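# Zip the cushion cover completely closed

## Task

Pull the cushion cover's zipper along its full length so the cover ends up entirely closed.

## Robot and tools

Robot and scene: two arms sit at a table. left_arm carries a left hand and stands on the +y side; right_arm carries a right hand. Calibrated bases in the scene frame: left_arm at (-0.005, +0.228, +0.046) m, right_arm at (-0.046, -0.344, +0.039) m, each turned only slightly about z. A post is fixed to the floor behind the arms. Loose objects may now and then get a brief shove. Anything that falls off the table, or is set down off it and left, fails the job.

Frames: the scene frame has its origin at table-top height, halfway between the nominal bases, +z up, +x out over the table, +y toward left_arm (arm names do not match image sides). Each arm reports its hand pose in its own base frame. cam_high and the table use the scene frame. Pose offsets are taken along the axes of that arm's current Hand target.

Hand point: it rides with the palm, 0.05 m in front of it and 0.15 m out from the wrist face along the fingers. +z runs along the straight fingers, +y out of the palm, +x across the palm; on the right hand +x points away from the thumb, on the left hand toward it. Straight fingertips reach 0.06-0.07 m past the point and lie 0.06 m behind it (-y). A wrist bracket on the little-finger side can collide with things. The arms track commands loosely: resting 1-3 cm (sometimes 5 cm) off, usually low, is normal and does not mean contact.

Row layout (28 numbers, all in [-1, 1], both arms always present): left_arm dx, dy, dz, rx, ry, rz; left hand little, ring, middle, index, thumb_bend, thumb_turn, force_limit, speed; then the same fourteen for right_arm. The six pose numbers are an offset, not a pose: they are measured from that arm's Hand target as it stood when the action (or move) began, along that target's axes. Scale: 1.0 equals 0.6 m for dx/dy/dz or 180 degrees; rx, ry, rz form one rotation vector. Sending six zeros asks nothing new of that arm. Commanded orientation is clipped each step to within 40 degrees of the measured one.

Hand numbers are absolute targets. Fingers and thumb_bend: +1 straight/open, -1 curled/closed. thumb_turn: +1 beside the palm, -1 swung in front of it, facing the fingers. force_limit maps -1 to about 0 N and +1 to 10 N at the fingertip (15 N for the two thumb motors); a closing motor halts when its load reaches this. speed rises from nearly 0 at -1 to full at +0.48 and above (full travel 0.49 s). No value means unchanged: to keep a hand as it is, resend the eight numbers of its last executed row; if none has run yet, send hand_measured plus hand_force_limit and hand_speed. For a soft grip close at speed -0.94 or lower. To loosen, send targets more open than hand_measured; to squeeze harder, raise force_limit and send a target more closed than hand_measured. Thumb turned in front, the hand wraps objects roughly 0.035-0.065 m thick, or a handle down to 0.025 m; thumb tip against the index pad can pinch light items.

Tools:
- execute_actions(actions, cameras): actions is a list of actions; each action is up to 15 rows, one per 1/30 s step; a shorter action repeats its final row up to step 15. Every row in an action is relative to the same start pose. Images return only for an empty list or when cameras names them (["all"], specific names, or []).
- move(target, speed, blend, blocking, cameras): target is one 28-number row or a list of up to 15 rows; every row's offsets count from the Hand targets at the call's start, not from the previous row. Paths are straight lines, finish together, and stop after 10 s total. speed is m/s, 0.002 to 4.3, default 0.25 (turns at twice that in rad/s), one value or one per target. blend is in metres, rounding corners; 0 stops at each target. blocking=false returns after about 0.5 s while motion continues. No obstacle avoidance.
- wait(seconds 0-3600, cameras): lets time pass without new commands.
- stop(cameras): brakes a running move.
- zoom_image(camera, region): camera is cam_high, cam_left_wrist or cam_right_wrist; region [x0, y0, x1, y1] in pixels from the top-left, at most 504 by 504.
- show_instructions(): shows reference images.
- finished_scene(scene=1): ends the scene for good; the zipper must stay closed without the robot.

Results: end_effector_position (m) and end_effector_quat_wxyz in the arm's base frame; Hand target (base for the next offsets); hand_measured, hand_stopped_by (moving, target, force, stalled, fault) and hand_load_n (positive when pushed open; a dropped grip shows as load near 0), each in the six-motor order; joint positions, velocities, torques, motor temperatures. A move adds a move: line with its ending (done, off_target, moving, held, fault) and limits (paced = pose clipped, held = steps withheld).

Cameras: cam_high 672x504 pinhole overview; cam_left_wrist and cam_right_wrist 672x504 fisheye.

Avoid: drops even of millimetres, releasing moving parts, slamming or hard pressing, hitting the post or heavy objects, arms touching each other or one hand gripping the other, overloading fingers, and motors heating (warning at 85 C, arm collapses at 100 C). Stopped arms keep pushing; to release a push, command the target back beyond the hand point. Smooth, low-effort motion is preferred.

Each tool is called after ">>>" as name([rows], argument=value, ...), one row to a line, values as JSON.

Reference images:

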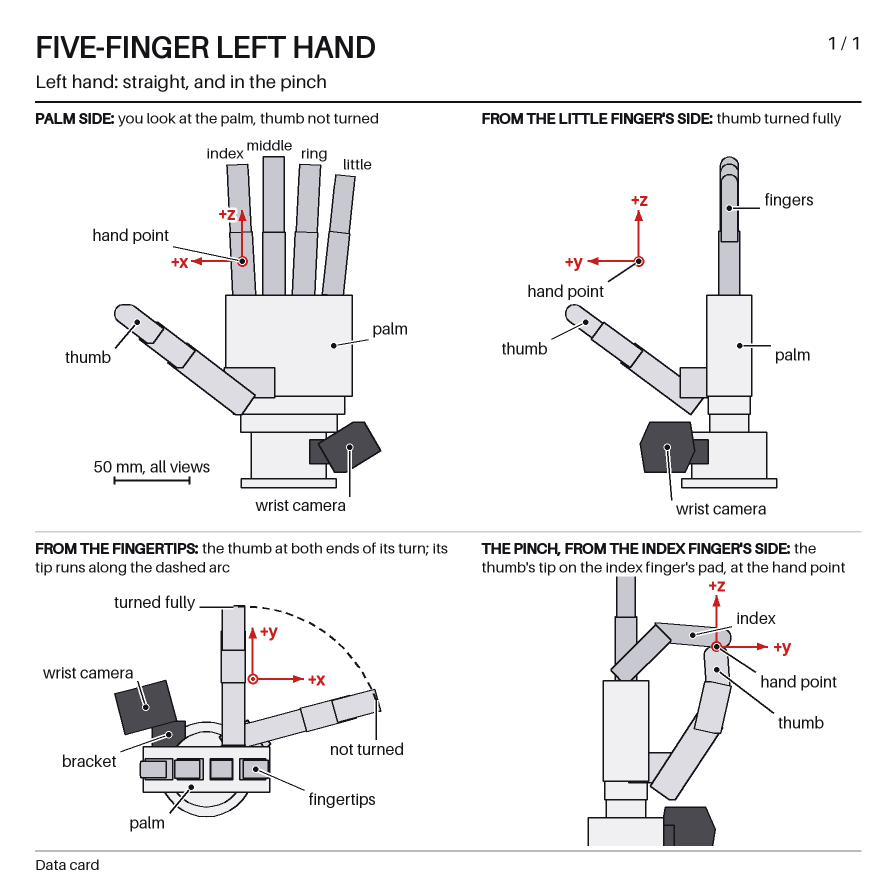

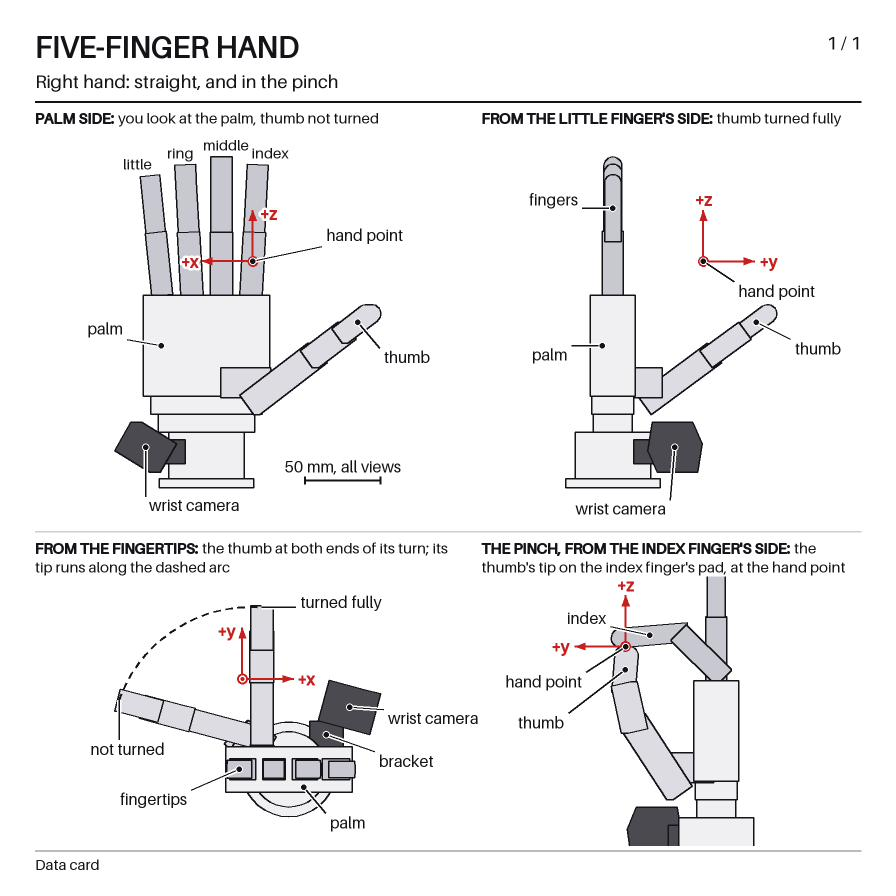

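## Session

>>> execute_actions(actions=[])

Scene clock: 0.00 s.
left_arm: end_effector_position=(+0.2818, +0.2369, +0.1529) hand_measured=(+1.000, +1.000, +1.000, +1.000, +1.000, +1.000) hand_load_n=(+0.0, -0.5, +0.0, +0.0, +0.5, +0.0) hand_stopped_by=(target, target, target, target, target, target) hand_force_limit=0.00 hand_speed=-0.80 end_effector_quat_wxyz=(-0.023, -0.267, +0.963, +0.011) | right_arm: end_effector_position=(+0.1412, +0.0463, +0.2097) hand_measured=(+1.000, +1.000, +1.000, +1.000, +1.000, +1.000) hand_load_n=(+0.0, +0.0, +0.0, +0.0, +0.0, +0.0) hand_stopped_by=(target, target, target, target, target, target) hand_force_limit=0.00 hand_speed=-0.80 end_effector_quat_wxyz=(-0.054, +0.916, +0.395, +0.045)
Joint positions: left_arm=[0.521 1.429 1.171 -1.352 -0.032 1.551] | right_arm=[0.648 0.629 0.826 -1.654 -0.084 -1.732]
Joint velocities: within noise
Joint torques (N m): no reading
Motor temperatures (°C): left_arm=[26 33 30 29 26 26] | right_arm=[26 32 25 30 28 28]
Heat: left arm: hottest shoulder 33 °C; right arm: hottest shoulder 32 °C.
Hand target: left_arm +0.2898, +0.2415, +0.1637; -0.007, -0.267, +0.964, +0.015 | right_arm +0.1457, +0.0496, +0.2199; -0.058, +0.915, +0.395, +0.059

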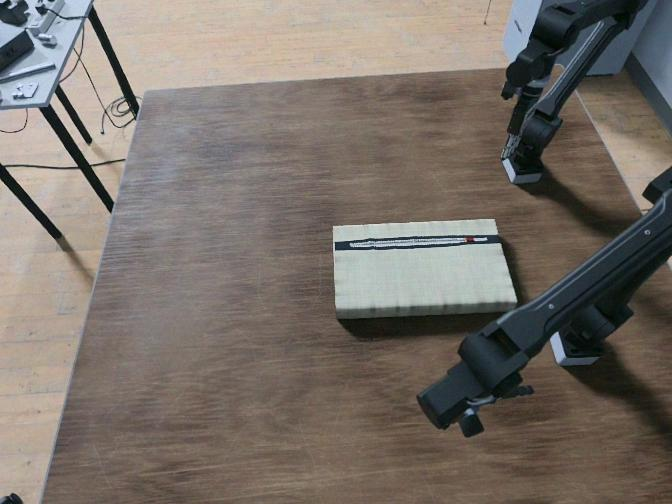

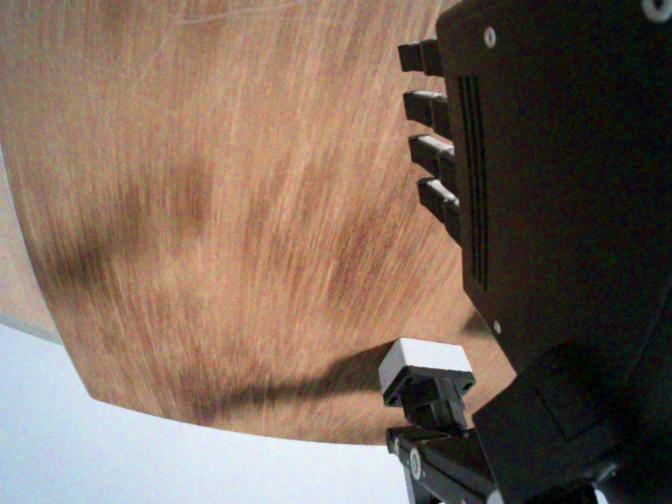

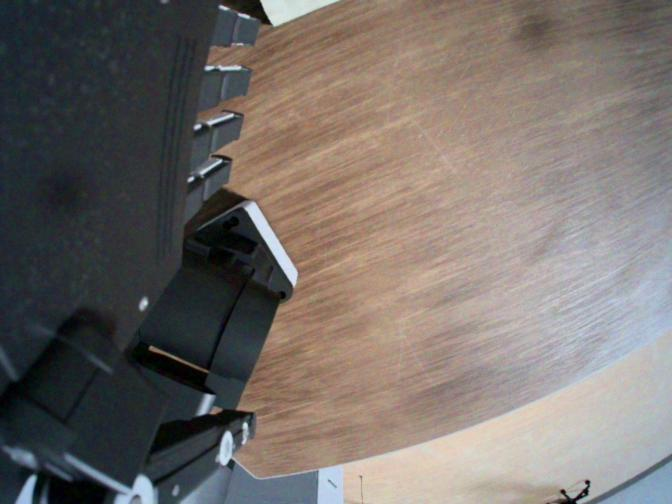

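>>> zoom_image(camera="cam_high", region=[320, 200, 530, 330])

>>> zoom_image(camera="cam_high", region=[420, 215, 510, 265])

Scaled by 2.400.

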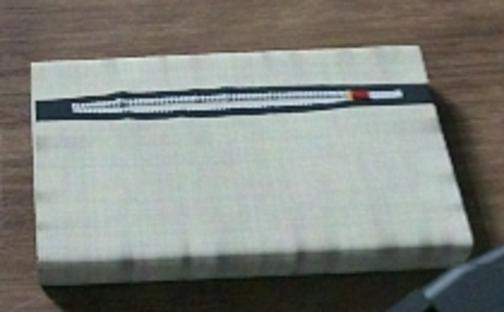

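Scaled by 5.600.

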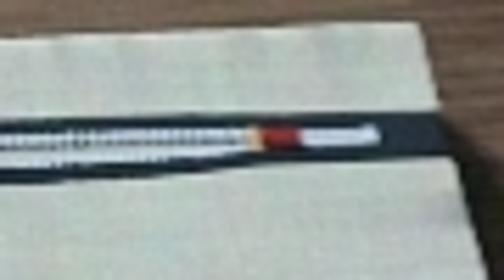

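>>> move(target=[0,0,0,0,0,0,1,1,1,1,1,1,0,-0.8,0.3985,-0.109,0.187,0,0,0,1,1,1,1,1,1,0,-0.8], cameras=["all"])

Scene clock: 4.83 s.
left_arm: end_effector_position=(+0.2818, +0.2369, +0.1529) hand_measured=(+1.000, +1.000, +1.000, +1.000, +1.000, +1.000) hand_load_n=(+0.0, +0.0, +0.0, +0.0, +0.0, +0.0) hand_stopped_by=(target, target, target, target, target, target) hand_force_limit=0.00 hand_speed=-0.80 end_effector_quat_wxyz=(-0.023, -0.267, +0.963, +0.011) | right_arm: end_effector_position=(+0.2591, +0.2643, +0.1311) hand_measured=(+1.000, +1.000, +1.000, +1.000, +1.000, +1.000) hand_load_n=(+0.0, +0.0, +0.0, +0.0, +0.0, +0.0) hand_stopped_by=(target, target, target, target, target, target) hand_force_limit=0.00 hand_speed=-0.80 end_effector_quat_wxyz=(-0.043, +0.917, +0.396, +0.032)
Joint positions: left_arm=[0.521 1.429 1.171 -1.352 -0.032 1.551] | right_arm=[0.927 1.368 1.072 -1.177 -0.043 -1.458]
Joint torques (N m): left_arm=[-0.97 -10.75 8.66 0.25 -0.03 -0.02] | right_arm=[0.56 -9.05 11.41 1.16 0.12 0.18]
Heat: left arm: hottest shoulder 33 °C; right arm: hottest shoulder 33 °C.
Hand target: left_arm +0.2898, +0.2415, +0.1637; -0.007, -0.267, +0.964, +0.015 | right_arm +0.2679, +0.2823, +0.1495; -0.057, +0.915, +0.395, +0.059
Off the commanded pose: left_arm 0.014 m, 2 deg | right_arm 0.027 m, 3 deg.
move: off_target (right_arm)
cam_right_wrist: T_world_to_cam=[[0.9096, -0.41543, -0.00717, -0.12857], [-0.37504, -0.82833, 0.4162, 0.25925], [-0.17885, -0.37588, -0.90924, 0.37697]] pos_world=[0.2816, 0.30303, 0.23394]

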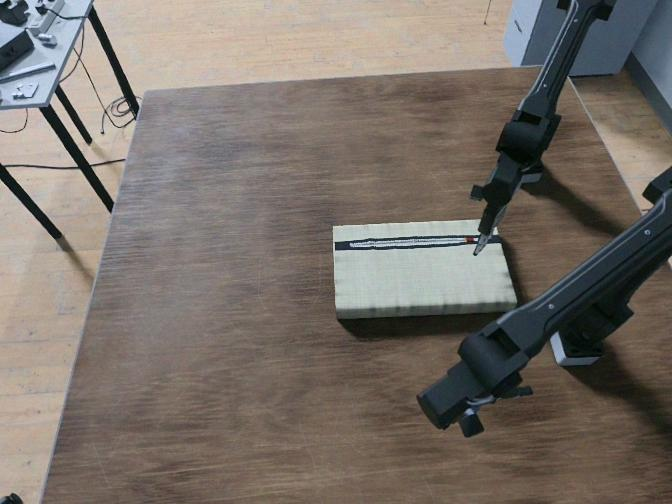

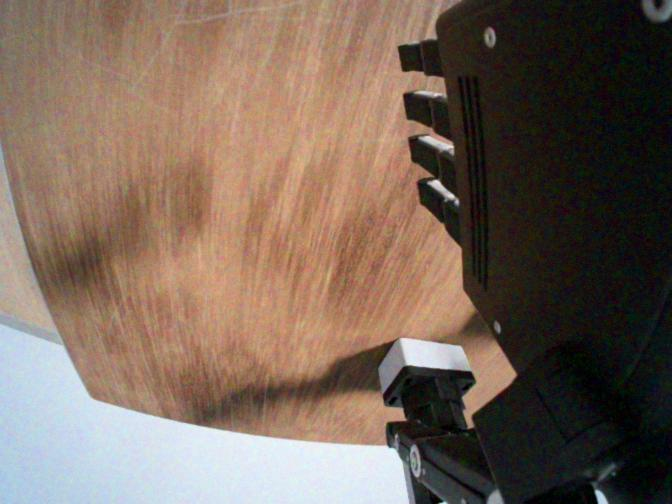

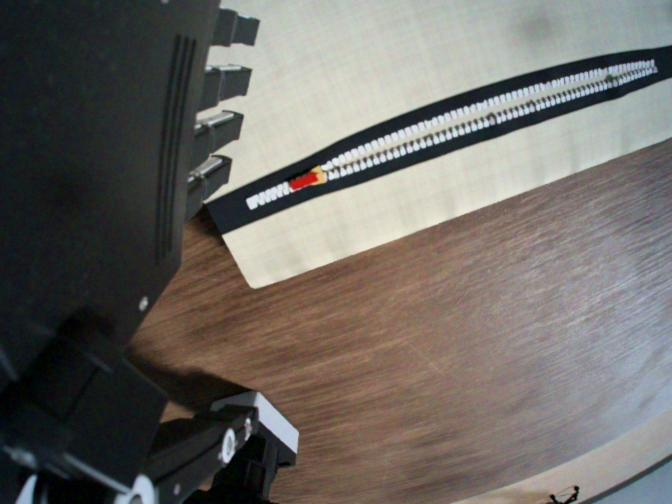

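>>> zoom_image(camera="cam_right_wrist", region=[230, 130, 370, 235])

>>> zoom_image(camera="cam_right_wrist", region=[560, 40, 672, 124])

Scaled by 3.600 from the camera's image (finer frame: 960x720).

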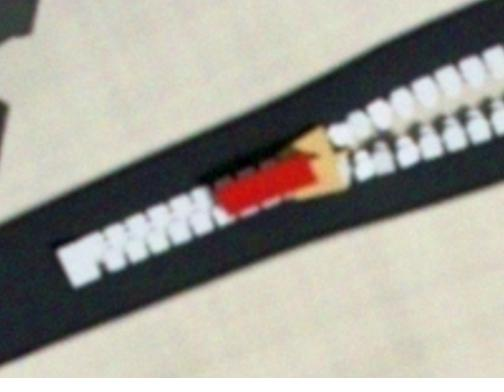

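Scaled by 4.500 from the camera's image (finer frame: 960x720).

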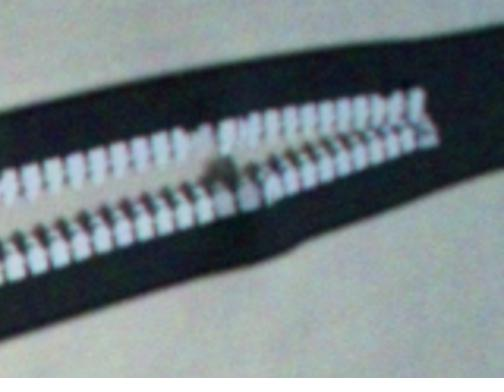

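>>> move([
  [0,0,0,0,0,0,1,1,1,1,1,1,0,-0.8,0,0,0,0,0,0.001,-1,-1,-1,-1,1,1,0,0],
  [0,0,0,0,0,0,1,1,1,1,1,1,0,-0.8,0.0017,-0.035,0.129,0,0,0,-1,-1,-1,-1,1,1,0,0],
], cameras=["cam_right_wrist","cam_high"], speed=0.1)

Scene clock: 10.93 s.
left_arm: end_effector_position=(+0.2818, +0.2369, +0.1529) hand_measured=(+1.000, +1.000, +1.000, +1.000, +1.000, +1.000) hand_load_n=(+0.0, +0.0, +0.0, +0.0, +0.0, +0.0) hand_stopped_by=(target, target, target, target, target, target) hand_force_limit=0.00 hand_speed=-0.80 end_effector_quat_wxyz=(-0.023, -0.267, +0.963, +0.011) | right_arm: end_effector_position=(+0.2581, +0.3015, +0.0744) hand_measured=(-1.000, -1.000, -1.000, -1.000, +1.000, +1.000) hand_load_n=(+0.5, +0.0, +0.5, +0.0, +0.0, +0.0) hand_stopped_by=(target, target, target, target, target, target) hand_force_limit=0.00 hand_speed=0.00 end_effector_quat_wxyz=(-0.054, +0.915, +0.396, +0.052)
Joint positions: left_arm=[0.521 1.429 1.171 -1.352 -0.032 1.551] | right_arm=[0.984 1.47 1.018 -0.973 -0.033 -1.401]
Joint torques (N m): left_arm=[-1.03 -10.34 8.69 0.16 -0.01 -0.06] | right_arm=[0.85 -9.35 8.25 1.42 0.15 0.19]
Heat: left arm: hottest shoulder 34 °C; right arm: hottest shoulder 33 °C.
Hand target: left_arm +0.2898, +0.2415, +0.1637; -0.007, -0.267, +0.964, +0.015 | right_arm +0.2581, +0.3091, +0.0747; -0.058, +0.915, +0.395, +0.059
Off the commanded pose: left_arm 0.014 m, 2 deg | right_arm 0.007 m, 1 deg.
move: done
cam_right_wrist: T_world_to_cam=[[0.90937, -0.41597, 0.00363, -0.11325], [-0.3867, -0.84212, 0.37589, 0.32342], [-0.15331, -0.34323, -0.92666, 0.32408]] pos_world=[0.27774, 0.33649, 0.17915]
Images, in order (width x height): cam_high 672x504, cam_right_wrist 672x504.

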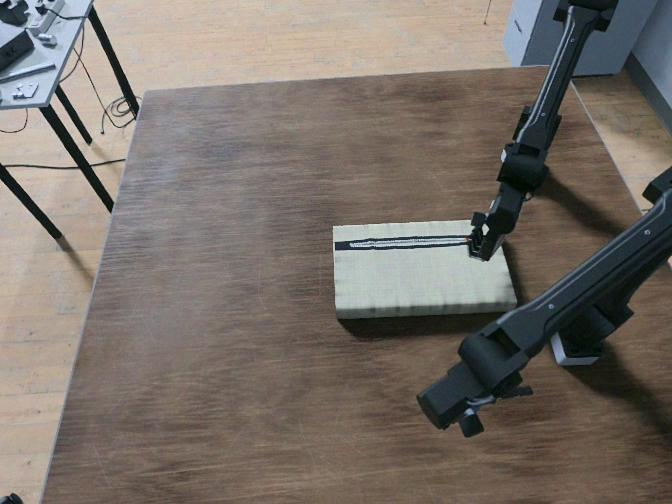

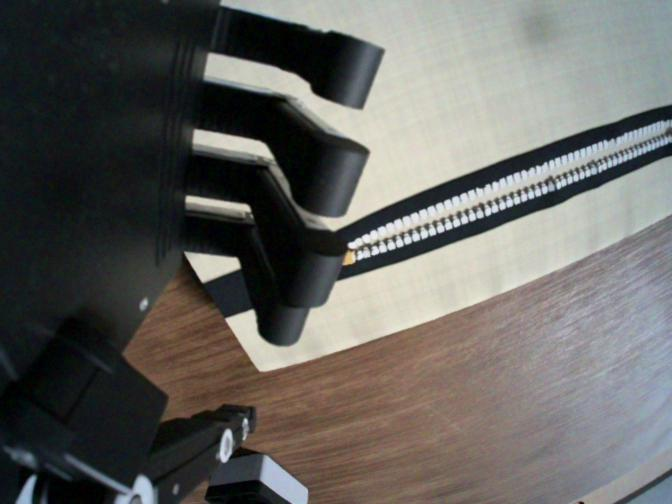

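>>> move(target=[0,0,0,0,0,0,1,1,1,1,1,1,0,-0.8,0,-0.075,0.015,0,0,0,-1,-1,-1,-1,1,1,0,0], cameras=["cam_right_wrist"], speed=0.1)

Scene clock: 12.23 s.
left_arm: end_effector_position=(+0.2818, +0.2369, +0.1529) hand_measured=(+1.000, +1.000, +1.000, +1.000, +1.000, +1.000) hand_load_n=(+0.0, +0.0, +0.0, +0.0, +0.0, +0.0) hand_stopped_by=(target, target, target, target, target, target) hand_force_limit=0.00 hand_speed=-0.80 end_effector_quat_wxyz=(-0.023, -0.267, +0.963, +0.011) | right_arm: end_effector_position=(+0.2207, +0.3261, +0.0624) hand_measured=(-1.000, -1.000, -1.000, -1.000, +1.000, +1.000) hand_load_n=(+0.0, +0.0, +0.0, +0.0, -0.5, +0.0) hand_stopped_by=(target, target, target, target, target, target) hand_force_limit=0.00 hand_speed=0.00 end_effector_quat_wxyz=(-0.047, +0.915, +0.399, +0.045)
Joint positions: left_arm=[0.521 1.429 1.171 -1.352 -0.032 1.551] | right_arm=[1.095 1.502 1.018 -0.956 -0.016 -1.296]
Joint torques (N m): left_arm=[-1.14 -9.88 8.57 0.17 0 -0.05] | right_arm=[0.44 -9.17 9.69 1.29 0.15 0.19]
Heat: left arm: hottest shoulder 34 °C; right arm: hottest shoulder 33 °C.
Hand target: left_arm +0.2898, +0.2415, +0.1637; -0.007, -0.267, +0.964, +0.015 | right_arm +0.2258, +0.3411, +0.0684; -0.057, +0.915, +0.395, +0.059
Off the commanded pose: left_arm 0.014 m, 2 deg | right_arm 0.017 m, 2 deg.
move: off_target (right_arm)
cam_right_wrist: T_world_to_cam=[[0.91154, -0.4112, 0.00425, -0.07104], [-0.3796, -0.83743, 0.39321, 0.33006], [-0.15813, -0.36004, -0.91944, 0.32179]] pos_world=[0.24093, 0.36305, 0.16638]

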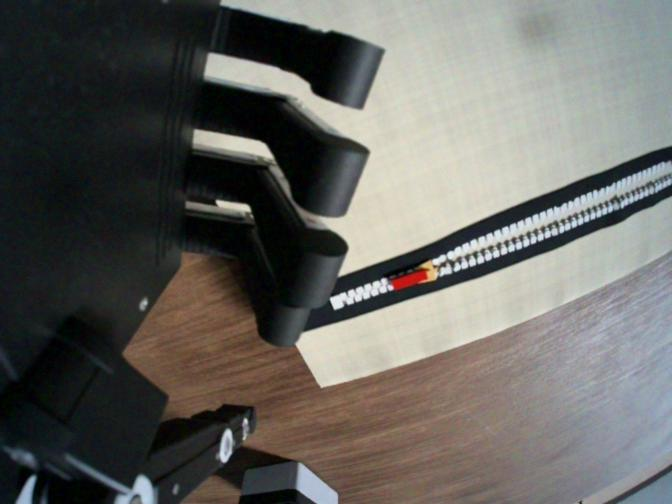

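>>> zoom_image(camera="cam_right_wrist", region=[320, 230, 480, 330])

>>> zoom_image(camera="cam_right_wrist", region=[590, 130, 672, 220])

Scaled by 3.150 from the camera's image (finer frame: 960x720).

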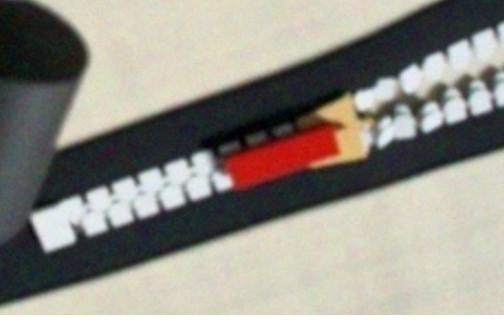

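Scaled by 5.600 from the camera's image (finer frame: 960x720).

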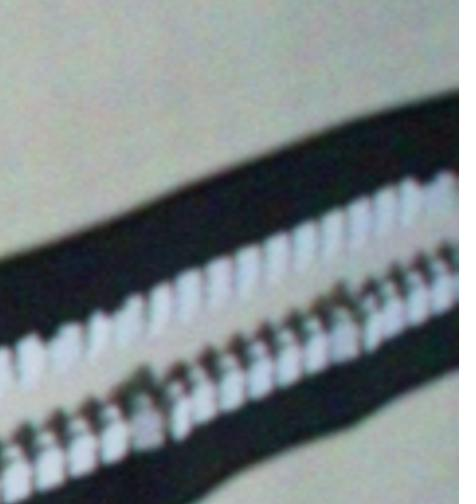

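>>> move([
  [0,0,0,0,0,0,1,1,1,1,1,1,0,-0.8,0.013,-0.005,-0.082,0,0,0,-1,-1,-1,-1,1,1,0,0],
  [0,0,0,0,0,0,1,1,1,1,1,1,0,-0.8,-0.113,0.177,-0.057,0.3053,0.1757,0.3130,-1,-1,-1,-1,1,1,0,0],
], cameras=["cam_high","cam_right_wrist"], speed=0.15, blend=[0.03,0])

Scene clock: 23.37 s.
left_arm: end_effector_position=(+0.2818, +0.2369, +0.1529) hand_measured=(+1.000, +1.000, +1.000, +1.000, +1.000, +1.000) hand_load_n=(+0.0, -0.5, +0.0, +0.0, +0.0, +0.0) hand_stopped_by=(target, target, target, target, target, target) hand_force_limit=0.00 hand_speed=-0.80 end_effector_quat_wxyz=(-0.023, -0.267, +0.963, +0.011) | right_arm: end_effector_position=(+0.2489, +0.2158, +0.0802) hand_measured=(-1.000, -1.000, -1.000, -1.000, +1.000, +1.000) hand_load_n=(+0.0, +0.0, +0.0, +0.0, -0.5, +0.0) hand_stopped_by=(target, target, target, target, target, target) hand_force_limit=0.00 hand_speed=0.00 end_effector_quat_wxyz=(-0.563, +0.817, -0.106, +0.066)
Joint positions: left_arm=[0.521 1.429 1.171 -1.352 -0.032 1.551] | right_arm=[0.218 1.05 0.373 -0.03 -0.989 -0.607]
Joint torques (N m): left_arm=[-1.44 -10.81 8.58 -0.01 -0.03 -0.03] | right_arm=[-0.79 -3.9 7.82 2.48 -0.46 0.21]
Motor temperatures (°C): left_arm=[26 34 35 29 26 26] | right_arm=[26 33 30 30 28 28]
Heat: left arm: hottest elbow 35 °C; right arm: hottest shoulder 33 °C.
Hand target: left_arm +0.2898, +0.2415, +0.1637; -0.007, -0.267, +0.964, +0.015 | right_arm +0.2550, +0.2150, +0.0856; -0.568, +0.813, -0.107, +0.075
Off the commanded pose: left_arm 0.014 m, 2 deg | right_arm 0.008 m, 1 deg.
move: done; blend cut to 0.025 m at target 1
cam_right_wrist: T_world_to_cam=[[0.21319, -0.41702, -0.88354, 0.10405], [-0.93424, -0.35165, -0.05945, 0.3109], [-0.2859, 0.83812, -0.46456, 0.03959]] pos_world=[0.27959, 0.11953, 0.12881]

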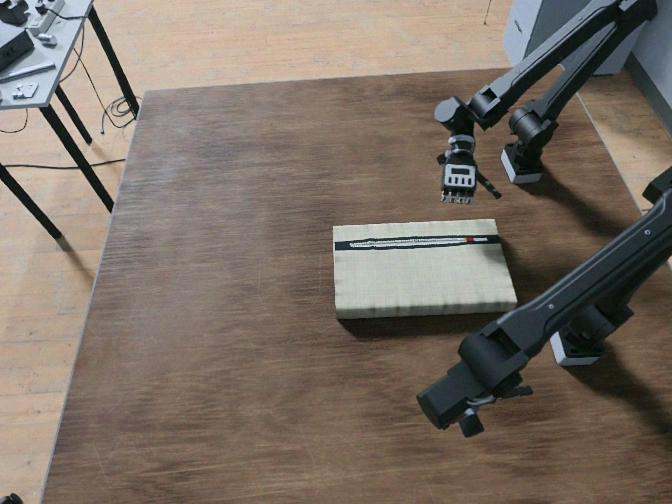

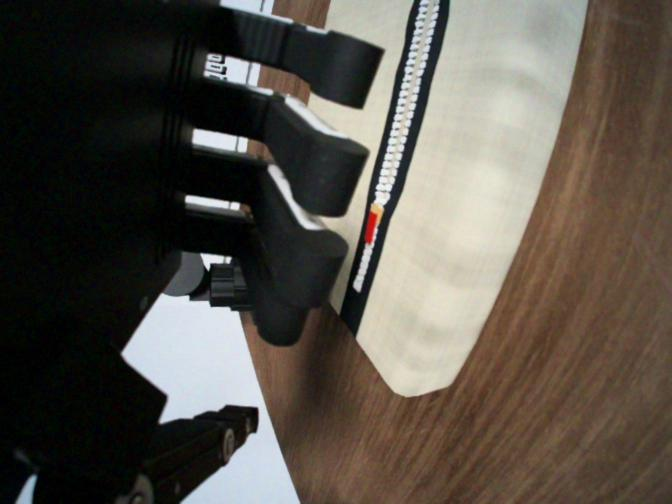

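>>> zoom_image(camera="cam_right_wrist", region=[330, 180, 430, 310])

>>> zoom_image(camera="cam_right_wrist", region=[370, 0, 470, 130])

Scaled by 3.877 from the camera's image (finer frame: 960x720).

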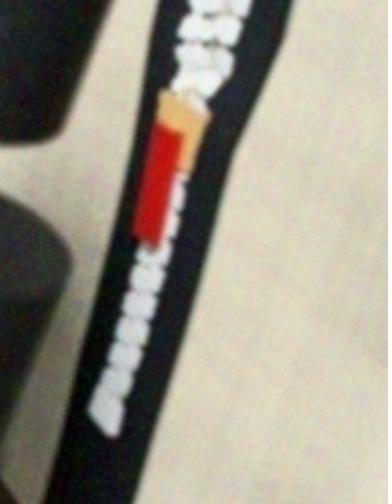

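Scaled by 3.877 from the camera's image (finer frame: 960x720).

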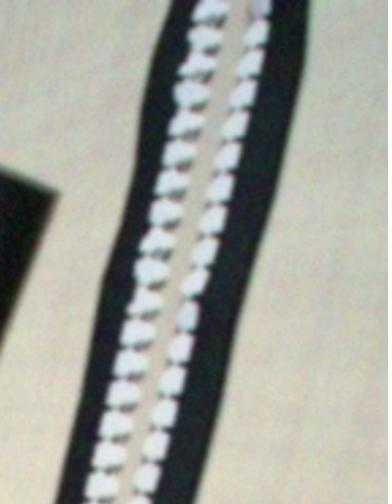

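>>> move([
  [0,0,0,0,0,0.001,-1,-1,-1,-1,1,-1,0,0,0,0,0,0,0,0,-1,-1,-1,-1,1,1,0,0],
  [0.268,-0.627,0.054,0.002,0.011,-0.339,-1,-1,-1,-1,1,-1,0,0,0,0,0,0,0,0,-1,-1,-1,-1,1,1,0,0],
], cameras=["all"], speed=0.2)

Scene clock: 32.87 s.
left_arm: end_effector_position=(+0.3219, -0.1546, +0.1083) hand_measured=(-1.000, -1.000, -1.000, -1.000, +1.000, -1.000) hand_load_n=(+0.5, +0.0, +0.0, +0.0, +0.0, +0.0) hand_stopped_by=(target, target, target, target, target, target) hand_force_limit=0.00 hand_speed=0.00 end_effector_quat_wxyz=(+0.028, +0.717, -0.695, -0.032) | right_arm: end_effector_position=(+0.2489, +0.2158, +0.0802) hand_measured=(-1.000, -1.000, -1.000, -1.000, +1.000, +1.000) hand_load_n=(+0.0, +0.0, +0.0, +0.5, +0.0, +0.0) hand_stopped_by=(target, target, target, target, target, target) hand_force_limit=0.00 hand_speed=0.00 end_effector_quat_wxyz=(-0.563, +0.817, -0.107, +0.066)
Joint positions: left_arm=[-0.299 1.512 1.132 -1.273 0.02 -0.329] | right_arm=[0.218 1.05 0.373 -0.03 -0.989 -0.606]
Joint torques (N m): left_arm=[-1.73 -10.23 10.24 0.42 -0.02 -0.14] | right_arm=[-0.73 -4.01 7.77 2.52 -0.45 0.18]
Heat: left arm: hottest elbow 36 °C; right arm: hottest shoulder 33 °C.
Hand target: left_arm +0.3448, -0.1629, +0.1203; +0.014, +0.719, -0.694, -0.009 | right_arm +0.2550, +0.2150, +0.0856; -0.568, +0.813, -0.107, +0.075
Off the commanded pose: left_arm 0.027 m, 3 deg | right_arm 0.008 m, 1 deg.
move: off_target (left_arm)
cam_left_wrist: T_world_to_cam=[[0.97717, -0.20947, -0.0355, -0.3489], [-0.16527, -0.85445, 0.49254, -0.12642], [-0.13351, -0.47543, -0.86957, 0.17747]] pos_world=[0.34373, -0.09673, 0.2042]
cam_right_wrist: T_world_to_cam=[[0.21245, -0.41695, -0.88375, 0.10428], [-0.93439, -0.35137, -0.05885, 0.31083], [-0.28599, 0.83827, -0.46424, 0.03956]] pos_world=[0.27959, 0.11953, 0.12881]

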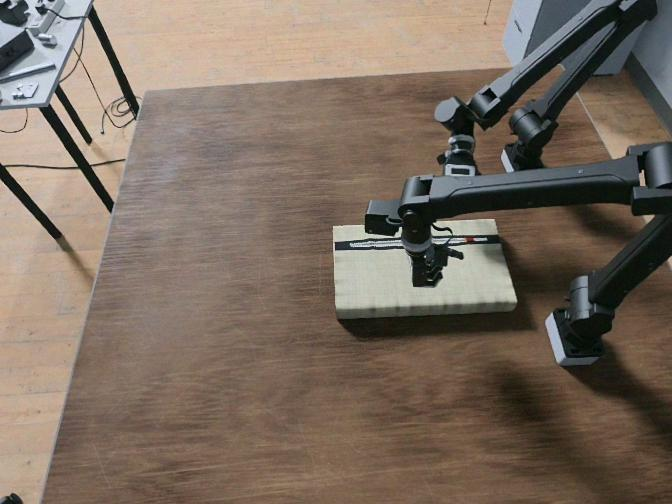

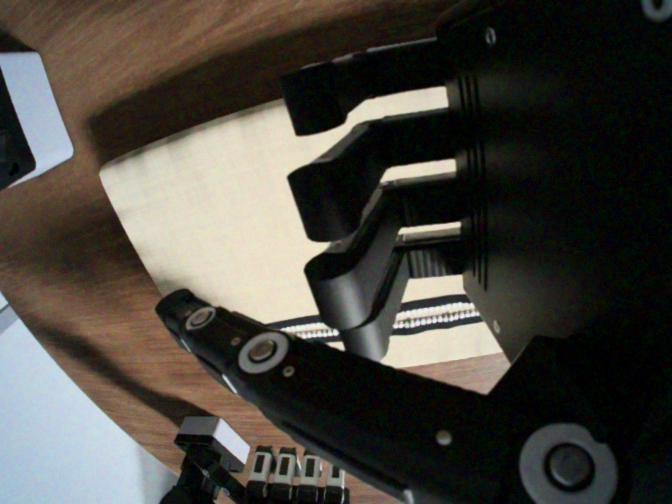

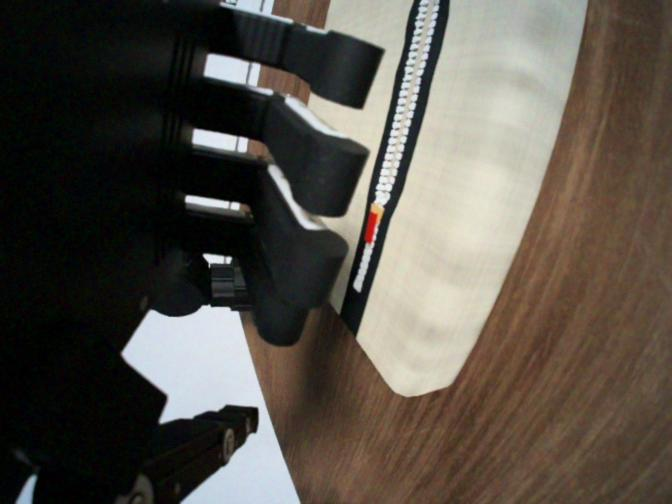

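>>> move(target=[0.0167,0,0.125,0,0,0,-1,-1,-1,-1,1,-1,0,0,0,0,0,0,0,0,-1,-1,-1,-1,1,1,0,0], cameras=["cam_left_wrist","cam_high"], speed=0.1)

Scene clock: 34.87 s.
left_arm: end_effector_position=(+0.3424, -0.1698, +0.0474) hand_measured=(-1.000, -1.000, -1.000, -1.000, +1.000, -1.000) hand_load_n=(+0.0, +0.0, +0.0, +0.0, +0.0, +0.0) hand_stopped_by=(target, target, target, target, target, target) hand_force_limit=0.00 hand_speed=0.00 end_effector_quat_wxyz=(+0.016, +0.720, -0.694, -0.011) | right_arm: end_effector_position=(+0.2489, +0.2158, +0.0802) hand_measured=(-1.000, -1.000, -1.000, -1.000, +1.000, +1.000) hand_load_n=(+0.0, +0.0, +0.5, +0.0, +0.0, +0.0) hand_stopped_by=(target, target, target, target, target, target) hand_force_limit=0.00 hand_speed=0.00 end_effector_quat_wxyz=(-0.563, +0.817, -0.107, +0.066)
Joint positions: left_arm=[-0.318 1.608 1.077 -1.073 0.02 -0.354] | right_arm=[0.218 1.05 0.373 -0.03 -0.989 -0.606]
Joint torques (N m): left_arm=[-1.44 -11.58 5.74 0.61 -0.05 -0.07] | right_arm=[-0.79 -4.13 7.77 2.56 -0.45 0.19]
Heat: left arm: hottest elbow 36 °C; right arm: hottest shoulder 33 °C.
Hand target: left_arm +0.3428, -0.1735, +0.0453; +0.014, +0.719, -0.694, -0.009 | right_arm +0.2550, +0.2150, +0.0856; -0.568, +0.813, -0.107, +0.075
Off the commanded pose: left_arm 0.004 m, 0 deg | right_arm 0.008 m, 1 deg.
move: done
cam_left_wrist: T_world_to_cam=[[0.97886, -0.20411, 0.01284, -0.37618], [-0.1835, -0.84884, 0.49578, -0.09901], [-0.09029, -0.48765, -0.86835, 0.10305]] pos_world=[0.35937, -0.11056, 0.1434]
Images, in order (width x height): cam_high 672x504, cam_left_wrist 672x504.

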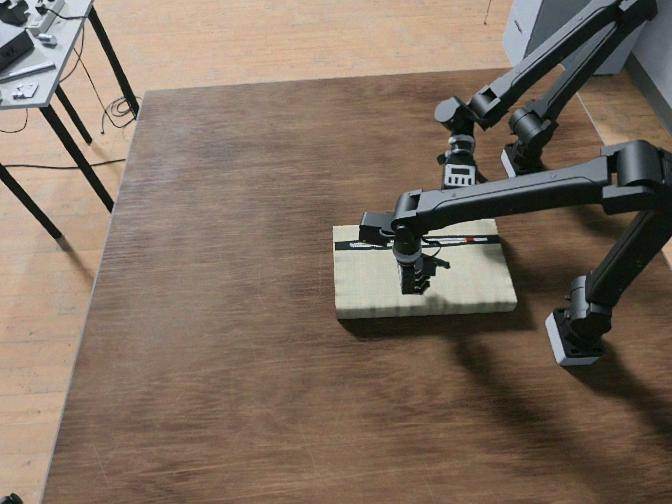

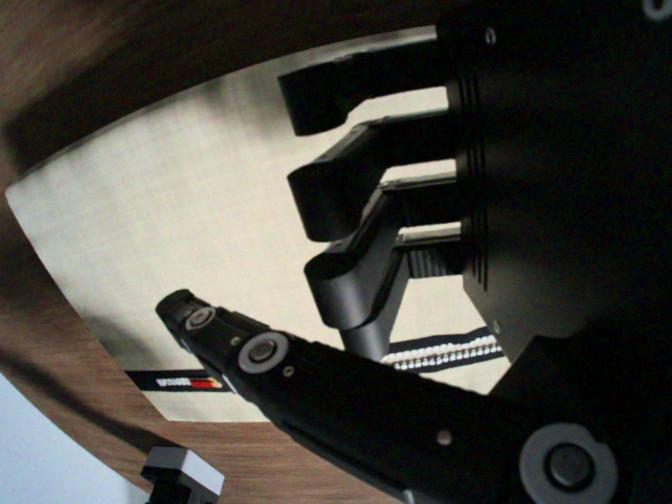

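>>> move(target=[0,0,0.02,0,0,0,-1,-1,-1,-1,1,-1,0,0,0,0,0,0,0,0,-1,-1,-1,-1,1,1,0,0], cameras=["cam_left_wrist"], speed=0.04)

>>> zoom_image(camera="cam_left_wrist", region=[120, 340, 260, 440])

Scene clock: 35.83 s.
left_arm: end_effector_position=(+0.3435, -0.1702, +0.0381) hand_measured=(-1.000, -1.000, -1.000, -1.000, +1.000, -1.000) hand_load_n=(+0.0, +0.0, +0.0, +0.0, -0.5, +0.0) hand_stopped_by=(target, target, target, target, target, target) hand_force_limit=0.00 hand_speed=0.00 end_effector_quat_wxyz=(+0.015, +0.720, -0.694, -0.008) | right_arm: end_effector_position=(+0.2489, +0.2158, +0.0802) hand_measured=(-1.000, -1.000, -1.000, -1.000, +1.000, +1.000) hand_load_n=(+0.0, +0.5, +0.0, +0.0, +0.0, +0.0) hand_stopped_by=(target, target, target, target, target, target) hand_force_limit=0.00 hand_speed=0.00 end_effector_quat_wxyz=(-0.563, +0.817, -0.107, +0.066)
Joint positions: left_arm=[-0.318 1.619 1.063 -1.041 0.02 -0.355] | right_arm=[0.218 1.05 0.373 -0.03 -0.989 -0.606]
Joint torques (N m): left_arm=[-1.67 -11.11 5.38 0.54 -0.05 -0.1] | right_arm=[-0.79 -4.19 7.82 2.58 -0.44 0.19]
Heat: left arm: hottest elbow 36 °C; right arm: hottest shoulder 33 °C.
Hand target: left_arm +0.3423, -0.1735, +0.0333; +0.014, +0.719, -0.694, -0.009 | right_arm +0.2550, +0.2150, +0.0856; -0.568, +0.813, -0.107, +0.075
Off the commanded pose: left_arm 0.006 m, 0 deg | right_arm 0.008 m, 1 deg.
move: done
cam_left_wrist: T_world_to_cam=[[0.97889, -0.20335, 0.02033, -0.37744], [-0.18643, -0.84783, 0.49641, -0.09341], [-0.08371, -0.48973, -0.86785, 0.09225]] pos_world=[0.35979, -0.11077, 0.1341]

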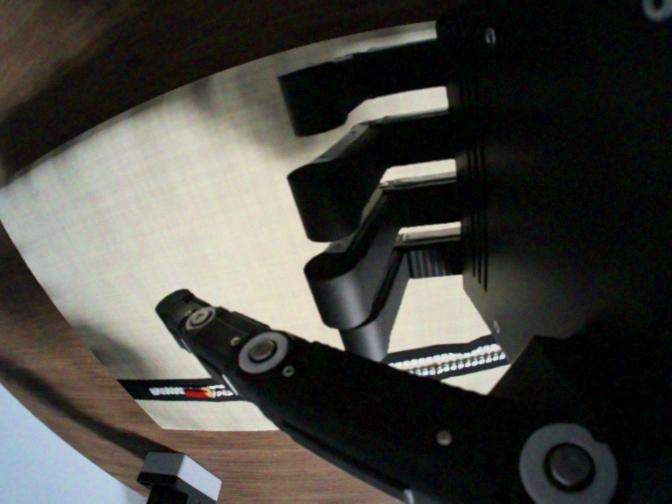

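Scaled by 3.600 from the camera's image (finer frame: 960x720).

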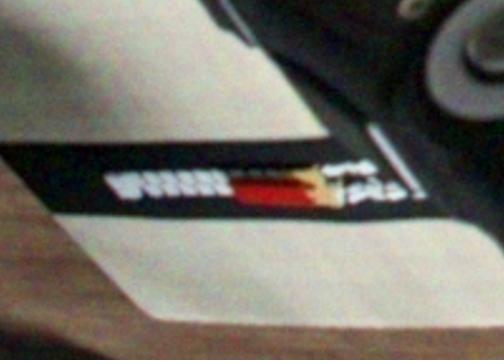

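>>> move(target=[0,0,0.0167,0,0,0,-1,-1,-1,-1,1,-1,0,0,0,0,0,0,0,0,-1,-1,-1,-1,1,1,0,0], cameras=["cam_left_wrist"], speed=0.03)

Scene clock: 36.67 s.
left_arm: end_effector_position=(+0.3434, -0.1704, +0.0280) hand_measured=(-1.000, -1.000, -1.000, -1.000, +1.000, -1.000) hand_load_n=(+0.0, +0.0, +0.5, +0.5, +0.0, +0.0) hand_stopped_by=(target, target, target, target, target, target) hand_force_limit=0.00 hand_speed=0.00 end_effector_quat_wxyz=(+0.015, +0.720, -0.694, -0.008) | right_arm: end_effector_position=(+0.2489, +0.2158, +0.0802) hand_measured=(-1.000, -1.000, -1.000, -1.000, +1.000, +1.000) hand_load_n=(+0.0, +0.0, +0.0, -0.5, +0.0, +0.0) hand_stopped_by=(target, target, target, target, target, target) hand_force_limit=0.00 hand_speed=0.00 end_effector_quat_wxyz=(-0.563, +0.817, -0.107, +0.066)
Joint positions: left_arm=[-0.319 1.634 1.05 -1.014 0.02 -0.355] | right_arm=[0.218 1.05 0.373 -0.03 -0.989 -0.606]
Joint torques (N m): left_arm=[-2.2 -10.46 5.7 0.64 -0.01 -0.09] | right_arm=[-0.62 -3.96 7.82 2.47 -0.44 0.2]
Heat: left arm: hottest elbow 36 °C; right arm: hottest shoulder 33 °C.
Hand target: left_arm +0.3421, -0.1737, +0.0233; +0.014, +0.719, -0.694, -0.009 | right_arm +0.2550, +0.2150, +0.0856; -0.568, +0.813, -0.107, +0.075
Off the commanded pose: left_arm 0.006 m, 0 deg | right_arm 0.008 m, 1 deg.
move: done
cam_left_wrist: T_world_to_cam=[[0.97889, -0.20335, 0.02033, -0.37706], [-0.18643, -0.84783, 0.49641, -0.08852], [-0.08371, -0.48973, -0.86785, 0.08342]] pos_world=[0.35959, -0.11087, 0.124]

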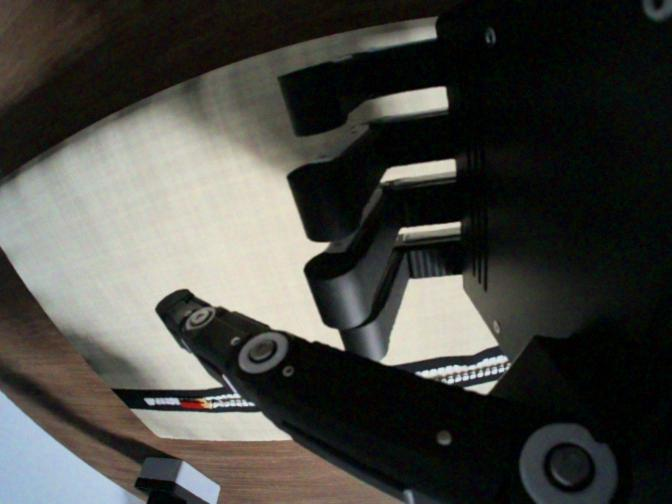

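>>> move(target=[0,0,0.0167,0,0,0,-1,-1,-1,-1,1,-1,0,0,0,0,0,0,0,0,-1,-1,-1,-1,1,1,0,0], cameras=["cam_left_wrist"], speed=0.03)

Scene clock: 37.50 s.
left_arm: end_effector_position=(+0.3431, -0.1704, +0.0179) hand_measured=(-1.000, -1.000, -1.000, -1.000, +1.000, -1.000) hand_load_n=(+0.0, +0.5, +0.0, +0.0, +0.0, +0.0) hand_stopped_by=(target, target, target, target, target, target) hand_force_limit=0.00 hand_speed=0.00 end_effector_quat_wxyz=(+0.015, +0.720, -0.694, -0.008) | right_arm: end_effector_position=(+0.2489, +0.2158, +0.0802) hand_measured=(-1.000, -1.000, -1.000, -1.000, +1.000, +1.000) hand_load_n=(+0.0, +0.0, +0.0, +0.0, +0.0, -0.5) hand_stopped_by=(target, target, target, target, target, target) hand_force_limit=0.00 hand_speed=0.00 end_effector_quat_wxyz=(-0.563, +0.817, -0.107, +0.066)
Joint positions: left_arm=[-0.319 1.649 1.038 -0.987 0.02 -0.356] | right_arm=[0.218 1.05 0.373 -0.03 -0.989 -0.606]
Joint torques (N m): left_arm=[-1.32 -10.81 5.5 0.62 -0.01 -0.12] | right_arm=[-0.56 -4.19 7.82 2.59 -0.47 0.2]
Heat: left arm: hottest elbow 36 °C; right arm: hottest shoulder 33 °C.
Hand target: left_arm +0.3416, -0.1737, +0.0132; +0.014, +0.719, -0.694, -0.009 | right_arm +0.2550, +0.2150, +0.0856; -0.568, +0.813, -0.107, +0.075
Off the commanded pose: left_arm 0.006 m, 0 deg | right_arm 0.008 m, 1 deg.
move: done
cam_left_wrist: T_world_to_cam=[[0.97891, -0.20332, 0.01995, -0.37654], [-0.18622, -0.84789, 0.49639, -0.08372], [-0.08401, -0.48964, -0.86787, 0.0747]] pos_world=[0.35929, -0.11097, 0.1139]

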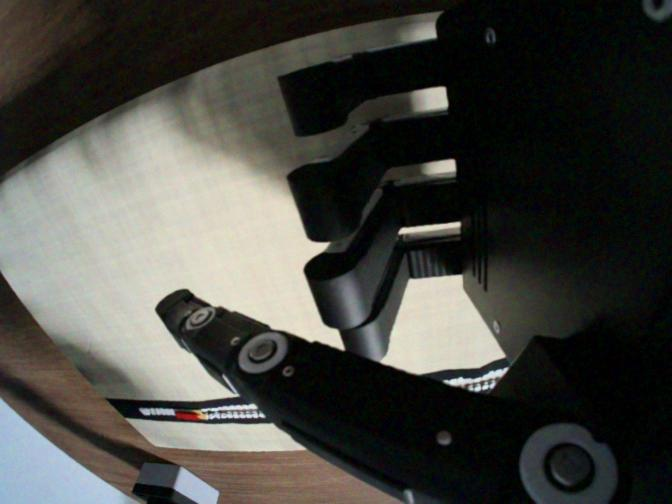

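>>> move(target=[0,0,0.0133,0,0,0,-1,-1,-1,-1,1,-1,0,0,0,0,0,0,0,0,-1,-1,-1,-1,1,1,0,0], cameras=["cam_left_wrist","cam_high"], speed=0.03)

>>> zoom_image(camera="cam_high", region=[320, 190, 530, 330])

Scene clock: 38.40 s.
left_arm: end_effector_position=(+0.3431, -0.1706, +0.0102) hand_measured=(-1.000, -1.000, -1.000, -1.000, +1.000, -1.000) hand_load_n=(+0.0, +0.0, +0.0, +0.0, +0.0, +0.0) hand_stopped_by=(target, target, target, target, target, target) hand_force_limit=0.00 hand_speed=0.00 end_effector_quat_wxyz=(+0.014, +0.720, -0.694, -0.007) | right_arm: end_effector_position=(+0.2489, +0.2158, +0.0802) hand_measured=(-1.000, -1.000, -1.000, -1.000, +1.000, +1.000) hand_load_n=(+0.0, +0.0, +0.0, +0.0, +0.0, +0.0) hand_stopped_by=(target, target, target, target, target, target) hand_force_limit=0.00 hand_speed=0.00 end_effector_quat_wxyz=(-0.563, +0.817, -0.107, +0.066)
Joint positions: left_arm=[-0.32 1.661 1.03 -0.965 0.02 -0.356] | right_arm=[0.218 1.05 0.373 -0.03 -0.989 -0.606]
Joint torques (N m): left_arm=[-1.96 -10.05 5.35 0.49 -0.01 -0.12] | right_arm=[-0.73 -4.07 7.77 2.48 -0.45 0.21]
Heat: left arm: hottest elbow 36 °C; right arm: hottest shoulder 33 °C.
Hand target: left_arm +0.3415, -0.1738, +0.0054; +0.014, +0.719, -0.694, -0.009 | right_arm +0.2550, +0.2150, +0.0856; -0.568, +0.813, -0.107, +0.075
Off the commanded pose: left_arm 0.006 m, 0 deg | right_arm 0.008 m, 1 deg.
move: done
cam_left_wrist: T_world_to_cam=[[0.97889, -0.20331, 0.02103, -0.37654], [-0.18673, -0.84771, 0.4965, -0.07988], [-0.08311, -0.48995, -0.86778, 0.06755]] pos_world=[0.35929, -0.11117, 0.1062]
Images, in order (width x height): cam_high 672x504, cam_left_wrist 672x504.

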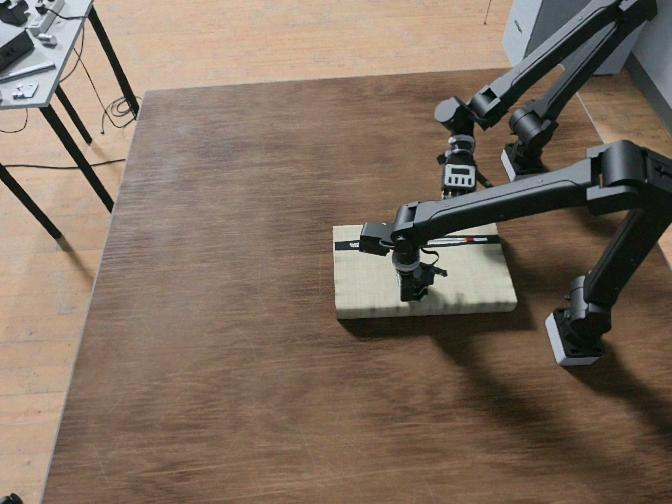

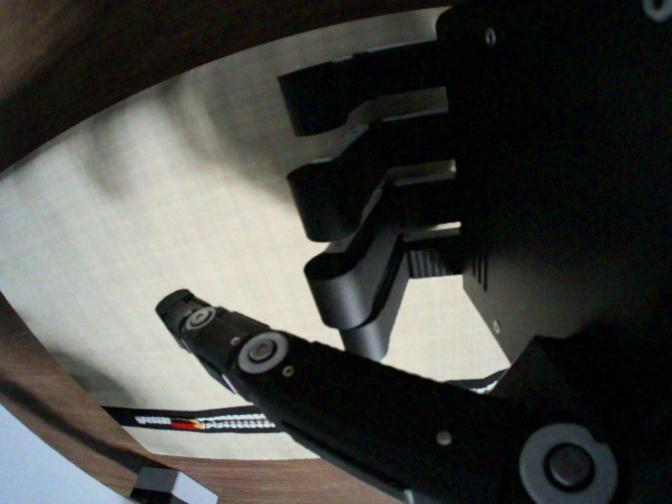

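Scaled by 2.400.

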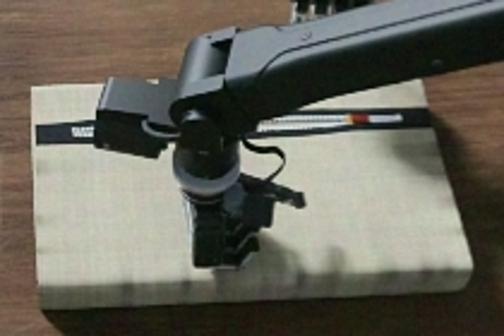

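>>> move(target=[0,0,0.01,0,0,0,-1,-1,-1,-1,1,-1,0,0,0,0,0,0,0,0,-1,-1,-1,-1,1,1,0,0], cameras=["cam_left_wrist"], speed=0.03)

>>> move(target=[0,0,0.01,0,0,0,-1,-1,-1,-1,1,-1,0,0,0,0,0,0,0,0,-1,-1,-1,-1,1,1,0,0], cameras=["cam_left_wrist"], speed=0.03)

Scene clock: 39.17 s.
left_arm: end_effector_position=(+0.3453, -0.1714, +0.0080) hand_measured=(-1.000, -1.000, -1.000, -1.000, +1.000, -1.000) hand_load_n=(-0.5, +0.0, +0.0, +0.0, +0.0, +0.0) hand_stopped_by=(target, target, target, target, target, target) hand_force_limit=0.00 hand_speed=0.00 end_effector_quat_wxyz=(+0.013, +0.720, -0.694, -0.004) | right_arm: end_effector_position=(+0.2489, +0.2158, +0.0802) hand_measured=(-1.000, -1.000, -1.000, -1.000, +1.000, +1.000) hand_load_n=(+0.0, +0.0, +0.0, +0.0, +0.0, +0.0) hand_stopped_by=(target, target, target, target, target, target) hand_force_limit=0.00 hand_speed=0.00 end_effector_quat_wxyz=(-0.563, +0.817, -0.107, +0.066)
Joint positions: left_arm=[-0.32 1.664 1.028 -0.952 0.02 -0.357] | right_arm=[0.218 1.05 0.373 -0.03 -0.989 -0.606]
Joint torques (N m): left_arm=[-2.2 -11.05 4.85 0.84 0 -0.08] | right_arm=[-0.67 -3.9 7.88 2.63 -0.46 0.2]
Heat: left arm: hottest elbow 36 °C; right arm: hottest shoulder 33 °C.
Hand target: left_arm +0.3413, -0.1738, -0.0007; +0.014, +0.719, -0.694, -0.009 | right_arm +0.2550, +0.2150, +0.0856; -0.568, +0.813, -0.107, +0.075
Off the commanded pose: left_arm 0.010 m, 1 deg | right_arm 0.008 m, 1 deg.
move: done
cam_left_wrist: T_world_to_cam=[[0.97878, -0.20287, 0.02898, -0.37872], [-0.19018, -0.84655, 0.49717, -0.0776], [-0.07633, -0.49213, -0.86717, 0.06268]] pos_world=[0.36071, -0.11168, 0.1039]

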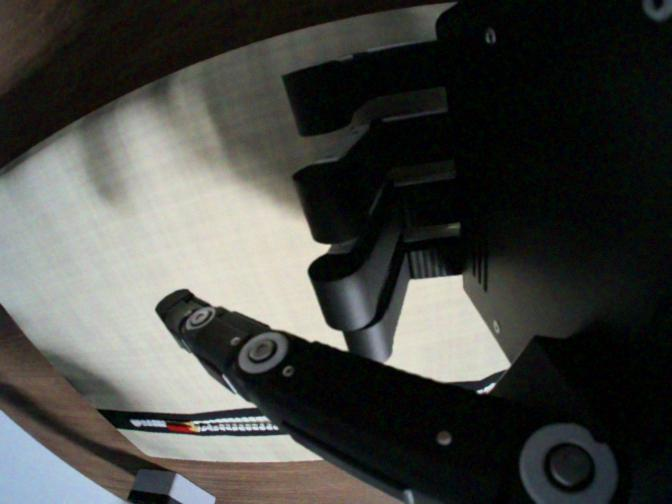

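Scene clock: 39.67 s.
left_arm: end_effector_position=(+0.3465, -0.1719, +0.0072) hand_measured=(-1.000, -1.000, -1.000, -1.000, +1.000, -1.000) hand_load_n=(-1.0, +0.0, -0.5, +0.0, +0.0, +0.0) hand_stopped_by=(target, target, target, target, target, target) hand_force_limit=0.00 hand_speed=0.00 end_effector_quat_wxyz=(+0.011, +0.720, -0.694, -0.001) | right_arm: end_effector_position=(+0.2489, +0.2158, +0.0802) hand_measured=(-1.000, -1.000, -1.000, -1.000, +1.000, +1.000) hand_load_n=(+0.0, +0.0, +0.0, +0.0, +0.0, +0.0) hand_stopped_by=(target, target, target, target, target, target) hand_force_limit=0.00 hand_speed=0.00 end_effector_quat_wxyz=(-0.563, +0.817, -0.107, +0.066)
Joint positions: left_arm=[-0.32 1.664 1.026 -0.945 0.02 -0.357] | right_arm=[0.218 1.05 0.373 -0.03 -0.989 -0.606]
Joint torques (N m): left_arm=[-1.79 -9.58 4.31 1.07 -0.07 -0.08] | right_arm=[-0.5 -4.01 7.76 2.47 -0.45 0.2]
Heat: left arm: hottest elbow 36 °C; right arm: hottest shoulder 33 °C.
Hand target: left_arm +0.3410, -0.1739, -0.0067; +0.014, +0.719, -0.694, -0.009 | right_arm +0.2550, +0.2150, +0.0856; -0.568, +0.813, -0.107, +0.075
Off the commanded pose: left_arm 0.015 m, 1 deg | right_arm 0.008 m, 1 deg.
move: off_target (left_arm)
cam_left_wrist: T_world_to_cam=[[0.97859, -0.20282, 0.03509, -0.37992], [-0.19311, -0.84564, 0.4976, -0.07623], [-0.07125, -0.49372, -0.8667, 0.05982]] pos_world=[0.36133, -0.11199, 0.10311]

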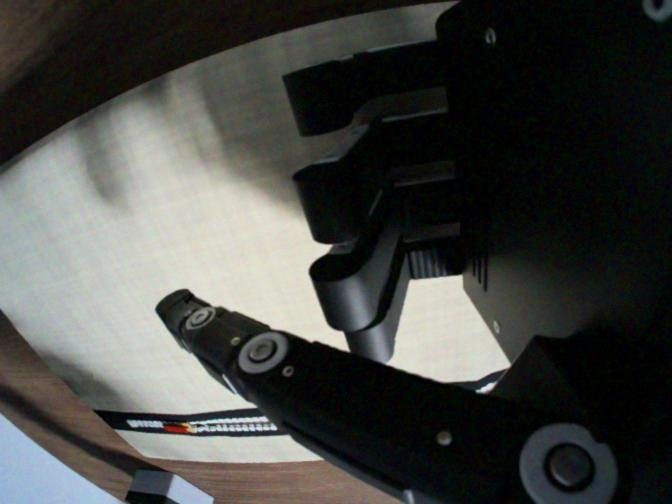

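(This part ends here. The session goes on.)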